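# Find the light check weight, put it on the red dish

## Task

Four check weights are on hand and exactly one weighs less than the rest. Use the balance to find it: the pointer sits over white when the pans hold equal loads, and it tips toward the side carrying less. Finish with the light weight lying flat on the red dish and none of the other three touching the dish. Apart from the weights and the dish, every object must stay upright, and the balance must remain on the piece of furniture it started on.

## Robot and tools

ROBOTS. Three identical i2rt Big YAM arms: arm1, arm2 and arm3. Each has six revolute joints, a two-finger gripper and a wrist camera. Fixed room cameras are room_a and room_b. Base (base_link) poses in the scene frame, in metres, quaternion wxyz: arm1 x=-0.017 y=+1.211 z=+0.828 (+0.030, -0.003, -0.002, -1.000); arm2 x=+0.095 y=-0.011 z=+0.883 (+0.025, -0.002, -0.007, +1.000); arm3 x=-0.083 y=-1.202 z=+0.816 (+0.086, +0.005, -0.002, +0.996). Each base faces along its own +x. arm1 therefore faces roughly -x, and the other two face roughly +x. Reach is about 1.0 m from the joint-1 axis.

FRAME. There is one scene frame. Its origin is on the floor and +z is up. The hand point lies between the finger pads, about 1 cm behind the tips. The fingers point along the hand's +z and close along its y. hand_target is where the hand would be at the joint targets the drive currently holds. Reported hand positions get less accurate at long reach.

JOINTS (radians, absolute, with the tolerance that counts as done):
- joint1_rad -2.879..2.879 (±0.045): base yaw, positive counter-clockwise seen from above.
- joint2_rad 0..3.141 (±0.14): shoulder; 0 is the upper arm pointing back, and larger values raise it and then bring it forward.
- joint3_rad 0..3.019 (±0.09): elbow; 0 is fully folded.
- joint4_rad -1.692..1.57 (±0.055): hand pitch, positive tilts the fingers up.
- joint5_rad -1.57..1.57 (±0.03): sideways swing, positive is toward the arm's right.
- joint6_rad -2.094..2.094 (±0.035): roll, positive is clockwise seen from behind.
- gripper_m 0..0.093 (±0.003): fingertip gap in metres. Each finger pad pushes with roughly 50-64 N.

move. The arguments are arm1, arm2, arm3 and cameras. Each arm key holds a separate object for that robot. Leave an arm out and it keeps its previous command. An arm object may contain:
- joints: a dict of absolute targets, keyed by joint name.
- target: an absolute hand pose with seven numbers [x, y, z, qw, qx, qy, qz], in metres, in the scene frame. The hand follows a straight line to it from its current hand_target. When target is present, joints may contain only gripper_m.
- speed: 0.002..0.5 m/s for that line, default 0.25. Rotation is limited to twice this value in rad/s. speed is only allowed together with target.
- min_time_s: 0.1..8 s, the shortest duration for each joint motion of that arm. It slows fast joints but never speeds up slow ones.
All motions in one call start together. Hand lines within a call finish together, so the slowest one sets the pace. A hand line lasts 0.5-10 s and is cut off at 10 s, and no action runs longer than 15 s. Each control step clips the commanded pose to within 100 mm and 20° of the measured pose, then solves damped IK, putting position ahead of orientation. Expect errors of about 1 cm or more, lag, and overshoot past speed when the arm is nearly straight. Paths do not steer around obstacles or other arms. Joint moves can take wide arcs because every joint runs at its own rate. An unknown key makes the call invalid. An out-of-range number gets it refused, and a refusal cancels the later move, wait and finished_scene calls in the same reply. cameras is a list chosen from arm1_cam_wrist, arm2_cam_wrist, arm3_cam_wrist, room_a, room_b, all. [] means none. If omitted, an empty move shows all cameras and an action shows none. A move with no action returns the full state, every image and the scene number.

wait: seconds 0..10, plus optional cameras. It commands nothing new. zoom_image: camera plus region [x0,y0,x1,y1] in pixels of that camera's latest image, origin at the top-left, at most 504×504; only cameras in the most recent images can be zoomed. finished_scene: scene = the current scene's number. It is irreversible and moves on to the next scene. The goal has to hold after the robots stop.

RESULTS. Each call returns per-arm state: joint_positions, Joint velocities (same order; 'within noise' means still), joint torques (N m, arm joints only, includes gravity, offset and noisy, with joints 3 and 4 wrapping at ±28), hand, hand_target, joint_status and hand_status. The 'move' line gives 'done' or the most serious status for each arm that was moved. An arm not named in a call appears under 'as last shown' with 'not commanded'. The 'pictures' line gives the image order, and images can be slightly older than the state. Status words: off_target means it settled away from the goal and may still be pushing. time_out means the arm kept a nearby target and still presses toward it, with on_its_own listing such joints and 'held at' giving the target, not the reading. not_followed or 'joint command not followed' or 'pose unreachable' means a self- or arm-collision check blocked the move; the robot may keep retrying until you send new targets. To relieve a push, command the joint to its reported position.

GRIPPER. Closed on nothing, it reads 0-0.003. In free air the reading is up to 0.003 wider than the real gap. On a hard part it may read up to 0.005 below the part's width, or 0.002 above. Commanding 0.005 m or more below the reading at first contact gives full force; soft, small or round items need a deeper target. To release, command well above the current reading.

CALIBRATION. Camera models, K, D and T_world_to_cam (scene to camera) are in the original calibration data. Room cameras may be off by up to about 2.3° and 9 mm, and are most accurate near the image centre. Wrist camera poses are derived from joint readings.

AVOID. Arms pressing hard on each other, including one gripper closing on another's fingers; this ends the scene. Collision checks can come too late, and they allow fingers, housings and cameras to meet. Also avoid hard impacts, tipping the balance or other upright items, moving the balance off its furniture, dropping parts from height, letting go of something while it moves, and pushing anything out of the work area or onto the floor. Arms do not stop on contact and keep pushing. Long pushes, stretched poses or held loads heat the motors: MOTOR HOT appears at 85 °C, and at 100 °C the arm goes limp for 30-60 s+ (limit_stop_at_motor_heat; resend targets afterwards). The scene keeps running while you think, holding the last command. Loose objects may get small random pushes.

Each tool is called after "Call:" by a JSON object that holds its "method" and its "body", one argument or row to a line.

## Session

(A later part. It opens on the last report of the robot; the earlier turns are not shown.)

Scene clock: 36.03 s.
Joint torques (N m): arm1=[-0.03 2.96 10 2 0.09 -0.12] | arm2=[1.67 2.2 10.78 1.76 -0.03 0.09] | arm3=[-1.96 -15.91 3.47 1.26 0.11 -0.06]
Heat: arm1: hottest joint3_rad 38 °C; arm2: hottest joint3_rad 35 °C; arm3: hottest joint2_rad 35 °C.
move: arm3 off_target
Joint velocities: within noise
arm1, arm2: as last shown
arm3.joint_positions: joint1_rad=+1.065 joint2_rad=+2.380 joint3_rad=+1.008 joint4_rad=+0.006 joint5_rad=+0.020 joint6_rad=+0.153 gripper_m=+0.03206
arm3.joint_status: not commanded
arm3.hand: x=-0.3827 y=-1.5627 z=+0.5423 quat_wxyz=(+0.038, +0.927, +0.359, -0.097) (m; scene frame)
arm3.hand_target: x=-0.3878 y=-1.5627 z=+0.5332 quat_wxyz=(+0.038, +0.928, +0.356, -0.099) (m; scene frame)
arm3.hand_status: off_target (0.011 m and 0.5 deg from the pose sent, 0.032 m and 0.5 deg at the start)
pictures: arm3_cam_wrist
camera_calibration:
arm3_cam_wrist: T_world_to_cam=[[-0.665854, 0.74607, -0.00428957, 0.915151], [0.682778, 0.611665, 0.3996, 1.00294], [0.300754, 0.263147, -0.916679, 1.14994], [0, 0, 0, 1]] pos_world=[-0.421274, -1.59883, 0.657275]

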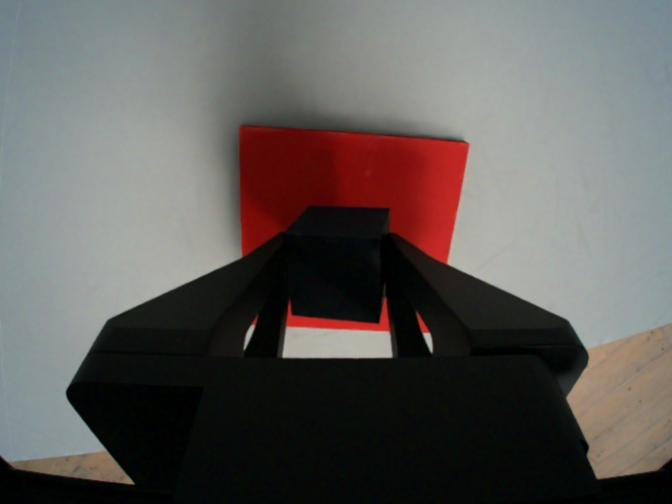

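Call:
{"method": "move", "body": {
  "arm3": {"target":[-0.388,-1.563,0.516,-0.038,-0.928,-0.356,0.099],"speed":0.03},
  "cameras": ["arm3_cam_wrist"]
}}

Call:
{"method": "move", "body": {
  "arm3": {"target":[-0.388,-1.563,0.507,-0.038,-0.928,-0.356,0.099],"speed":0.02},
  "cameras": ["arm3_cam_wrist"]
}}

Scene clock: 37.30 s.
Joint torques (N m): arm1=[-0.38 2.78 9.84 2.03 0.07 -0.13] | arm2=[1.44 2.26 10.74 1.76 -0.04 0.09] | arm3=[-1.96 -15.5 3.64 1.5 0.12 -0.04]
Heat: arm1: hottest joint3_rad 39 °C; arm2: hottest joint3_rad 35 °C; arm3: hottest joint2_rad 35 °C.
move: arm3 off_target
Joint velocities: within noise
arm1, arm2: as last shown
arm3.joint_positions: joint1_rad=+1.065 joint2_rad=+2.418 joint3_rad=+1.027 joint4_rad=+0.028 joint5_rad=+0.020 joint6_rad=+0.153 gripper_m=+0.03206
arm3.joint_status: not commanded
arm3.hand: x=-0.3836 y=-1.5636 z=+0.5288 quat_wxyz=(+0.039, +0.927, +0.359, -0.098) (m; scene frame)
arm3.hand_target: x=-0.3876 y=-1.5626 z=+0.5164 quat_wxyz=(+0.038, +0.928, +0.356, -0.099) (m; scene frame)
arm3.hand_status: off_target (0.014 m and 0.4 deg from the pose sent, 0.027 m and 0.5 deg at the start)
pictures: arm3_cam_wrist
camera_calibration:
arm3_cam_wrist: T_world_to_cam=[[-0.665845, 0.746075, -0.0046641, 0.915403], [0.68348, 0.612465, 0.397167, 1.0123], [0.299173, 0.261264, -0.917735, 1.13514], [0, 0, 0, 1]] pos_world=[-0.421971, -1.59953, 0.643973]

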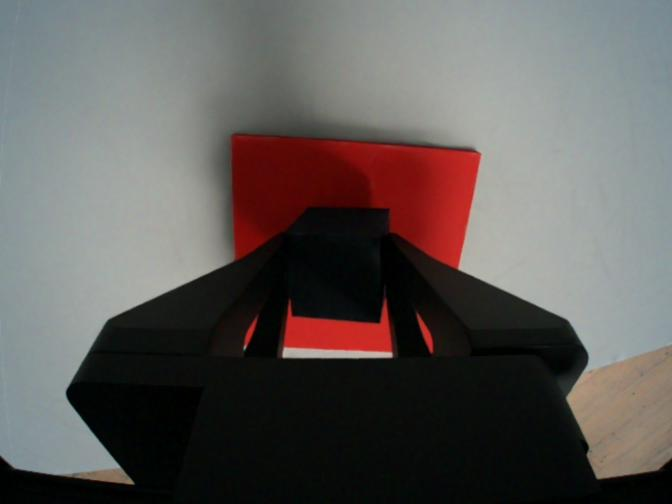

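Scene clock: 38.27 s.
Joint torques (N m): arm1=[-0.56 2.73 9.83 1.99 0.11 -0.13] | arm2=[1.38 2.26 10.77 1.77 -0.02 0.09] | arm3=[-1.79 -14.21 3.81 1.58 0.12 -0.05]
Heat: arm1: hottest joint3_rad 39 °C; arm2: hottest joint3_rad 35 °C; arm3: hottest joint2_rad 35 °C.
move: arm3 off_target
Joint velocities: within noise
arm1, arm2: as last shown
arm3.joint_positions: joint1_rad=+1.065 joint2_rad=+2.422 joint3_rad=+1.036 joint4_rad=+0.039 joint5_rad=+0.020 joint6_rad=+0.153 gripper_m=+0.03206
arm3.joint_status: not commanded
arm3.hand: x=-0.3875 y=-1.5685 z=+0.5286 quat_wxyz=(+0.043, +0.926, +0.359, -0.105) (m; scene frame)
arm3.hand_target: x=-0.3874 y=-1.5624 z=+0.5081 quat_wxyz=(+0.038, +0.928, +0.356, -0.099) (m; scene frame)
arm3.hand_status: off_target (0.022 m and 0.9 deg from the pose sent, 0.022 m and 0.4 deg at the start)
pictures: arm3_cam_wrist
camera_calibration:
arm3_cam_wrist: T_world_to_cam=[[-0.666044, 0.745877, -0.00721849, 0.917391], [0.687084, 0.617253, 0.383293, 1.03428], [0.290345, 0.250331, -0.923599, 1.11983], [0, 0, 0, 1]] pos_world=[-0.424753, -1.603, 0.64446]

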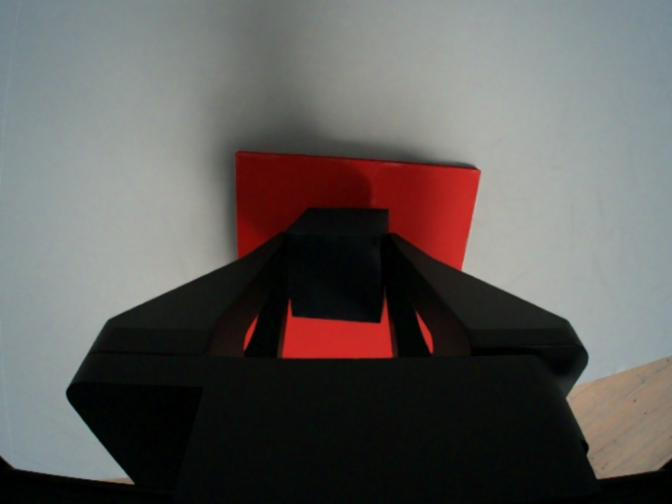

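Call:
{"method": "move", "body": {
  "arm3": {"target":[-0.388,-1.566,0.514,-0.038,-0.928,-0.356,0.099],"speed":0.03}
}}

Call:
{"method": "move", "body": {
  "arm3": {"joints":{"gripper_m":0.045}},
  "cameras": ["arm3_cam_wrist"]
}}

Scene clock: 39.37 s.
Joint torques (N m): arm1=[-0.32 2.84 9.94 2.04 0.08 -0.15] | arm2=[1.67 2.32 10.73 1.73 -0.03 0.08] | arm3=[-1.49 -15.33 3.75 1.02 0.16 -0.01]
Heat: arm1: hottest joint3_rad 39 °C; arm2: hottest joint3_rad 35 °C; arm3: hottest joint2_rad 35 °C.
move: arm3 off_target
Joint velocities: within noise
arm1, arm2: as last shown
arm3.joint_positions: joint1_rad=+1.065 joint2_rad=+2.422 joint3_rad=+1.036 joint4_rad=+0.039 joint5_rad=+0.020 joint6_rad=+0.153 gripper_m=+0.03206
arm3.joint_status: not commanded
arm3.hand: x=-0.3875 y=-1.5685 z=+0.5286 quat_wxyz=(+0.043, +0.926, +0.359, -0.105) (m; scene frame)
arm3.hand_target: x=-0.3877 y=-1.5657 z=+0.5145 quat_wxyz=(+0.038, +0.928, +0.356, -0.099) (m; scene frame)
arm3.hand_status: off_target (0.015 m and 0.9 deg from the pose sent, 0.015 m and 0.9 deg at the start)
pictures: none

Scene clock: 39.97 s.
Joint torques (N m): arm1=[-0.5 3.43 9.98 2.1 0.1 -0.13] | arm2=[1.67 2.02 10.7 1.77 -0.03 0.09] | arm3=[-1.49 -15.5 3.3 0.99 0.15 -0.01]
Heat: arm1: hottest joint3_rad 39 °C; arm2: hottest joint3_rad 35 °C; arm3: hottest joint2_rad 35 °C.
move: arm3 done
Joint velocities: within noise
arm1, arm2: as last shown
arm3.joint_positions: joint1_rad=+1.065 joint2_rad=+2.424 joint3_rad=+1.042 joint4_rad=+0.039 joint5_rad=+0.020 joint6_rad=+0.153 gripper_m=+0.04489
arm3.joint_status: all done
arm3.hand: x=-0.3895 y=-1.5710 z=+0.5285 quat_wxyz=(+0.044, +0.926, +0.359, -0.107) (m; scene frame)
arm3.hand_target: x=-0.3878 y=-1.5658 z=+0.5145 quat_wxyz=(+0.038, +0.928, +0.356, -0.099) (m; scene frame)
arm3.hand_status: not commanded
pictures: arm3_cam_wrist
camera_calibration:
arm3_cam_wrist: T_world_to_cam=[[-0.666111, 0.745811, -0.0078816, 0.918118], [0.688163, 0.61863, 0.379115, 1.04203], [0.287624, 0.247109, -0.925316, 1.1158], [0, 0, 0, 1]] pos_world=[-0.426448, -1.6051, 0.644655]

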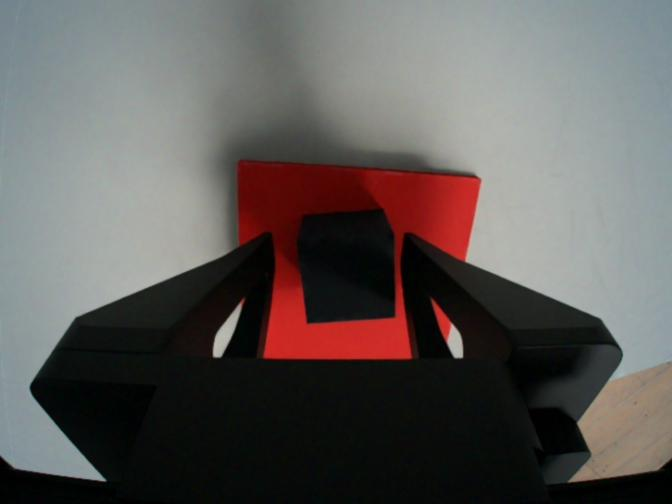

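Released, resting. Lift.

Call:
{"method": "move", "body": {
  "arm3": {"joints":{"gripper_m":0.065}}
}}

Call:
{"method": "move", "body": {
  "arm3": {"target":[-0.392,-1.575,0.72,-0.038,-0.928,-0.356,0.099],"speed":0.12},
  "cameras": ["arm3_cam_wrist","room_b"]
}}

Call:
{"method": "zoom_image", "body": {
  "camera": "arm3_cam_wrist",
  "region": [250, 50, 450, 250]
}}

Call:
{"method": "zoom_image", "body": {
  "camera": "room_b",
  "region": [50, 250, 270, 350]
}}

Scene clock: 40.77 s.
Joint torques (N m): arm1=[-0.03 3.19 9.88 2.03 0.09 -0.14] | arm2=[1.55 2.37 10.74 1.73 -0.03 0.09] | arm3=[-1.49 -15.68 3.29 0.98 0.16 0]
Heat: arm1: hottest joint3_rad 39 °C; arm2: hottest joint3_rad 35 °C; arm3: hottest joint2_rad 35 °C.
move: arm3 done
Joint velocities: within noise
arm1, arm2: as last shown
arm3.joint_positions: joint1_rad=+1.065 joint2_rad=+2.424 joint3_rad=+1.042 joint4_rad=+0.039 joint5_rad=+0.020 joint6_rad=+0.153 gripper_m=+0.06482
arm3.joint_status: all done
arm3.hand: x=-0.3895 y=-1.5710 z=+0.5285 quat_wxyz=(+0.044, +0.926, +0.359, -0.107) (m; scene frame)
arm3.hand_target: x=-0.3878 y=-1.5658 z=+0.5145 quat_wxyz=(+0.038, +0.928, +0.356, -0.099) (m; scene frame)
arm3.hand_status: not commanded
pictures: none

Scene clock: 43.20 s.
Joint torques (N m): arm1=[-0.56 2.78 9.95 2.1 0.08 -0.12] | arm2=[1.61 2.43 10.74 1.76 -0.03 0.09] | arm3=[-1.44 -16.97 4.94 0.68 0.16 -0.01]
Heat: arm1: hottest joint3_rad 39 °C; arm2: hottest joint3_rad 35 °C; arm3: hottest joint2_rad 36 °C.
move: arm3 done
Joint velocities: within noise
arm1, arm2: as last shown
arm3.joint_positions: joint1_rad=+1.065 joint2_rad=+1.938 joint3_rad=+0.957 joint4_rad=-0.381 joint5_rad=+0.020 joint6_rad=+0.153 gripper_m=+0.06490
arm3.joint_status: not commanded
arm3.hand: x=-0.3914 y=-1.5765 z=+0.7167 quat_wxyz=(+0.039, +0.927, +0.359, -0.099) (m; scene frame)
arm3.hand_target: x=-0.3919 y=-1.5749 z=+0.7200 quat_wxyz=(+0.038, +0.928, +0.356, -0.099) (m; scene frame)
arm3.hand_status: done (0.004 m and 0.4 deg from the pose sent, 0.192 m and 1.1 deg at the start)
pictures: arm3_cam_wrist, room_b
camera_calibration:
arm3_cam_wrist: T_world_to_cam=[[-0.665903, 0.746022, -0.00493667, 0.920743], [0.683816, 0.612996, 0.395766, 0.952875], [0.298276, 0.260166, -0.918338, 1.31154], [0, 0, 0, 1]] pos_world=[-0.429669, -1.61222, 0.831872]

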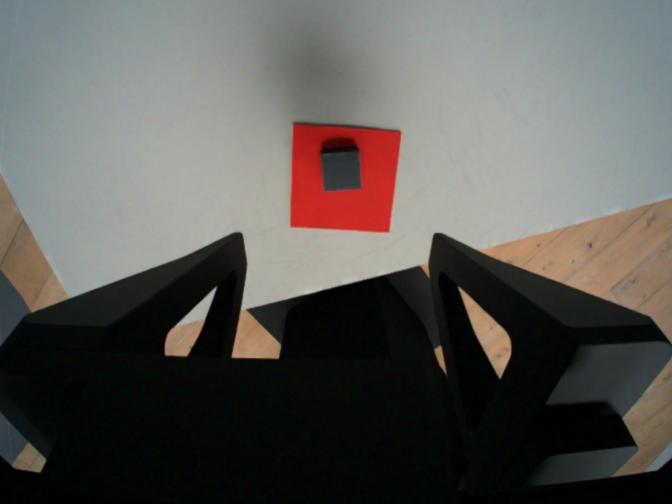

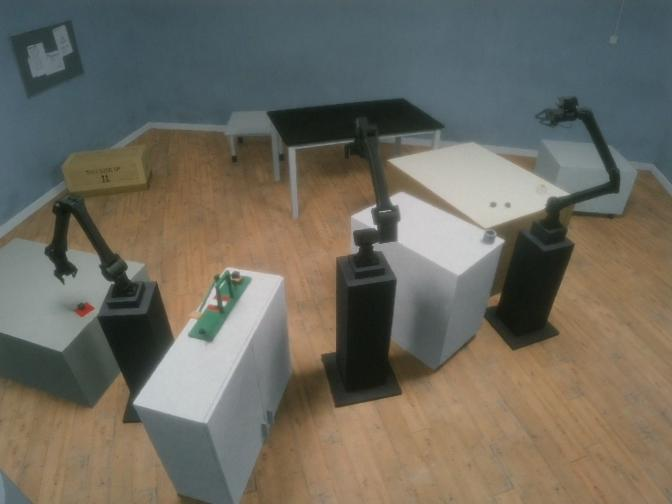

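Scaled by 2.520 from the camera's 672x504 image, which has a finer 960x720 frame.

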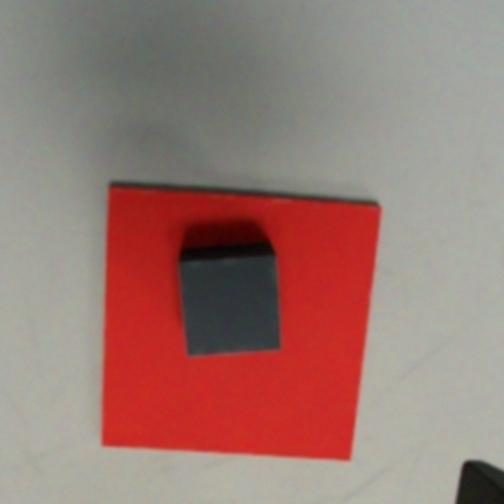

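Scaled by 2.291 from the camera's 672x504 image, which has a finer 960x720 frame.

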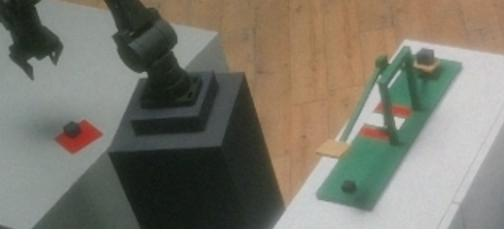

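Call:
{"method": "finished_scene", "body": {
  "scene": 2
}}

The scene is finished: the task was done.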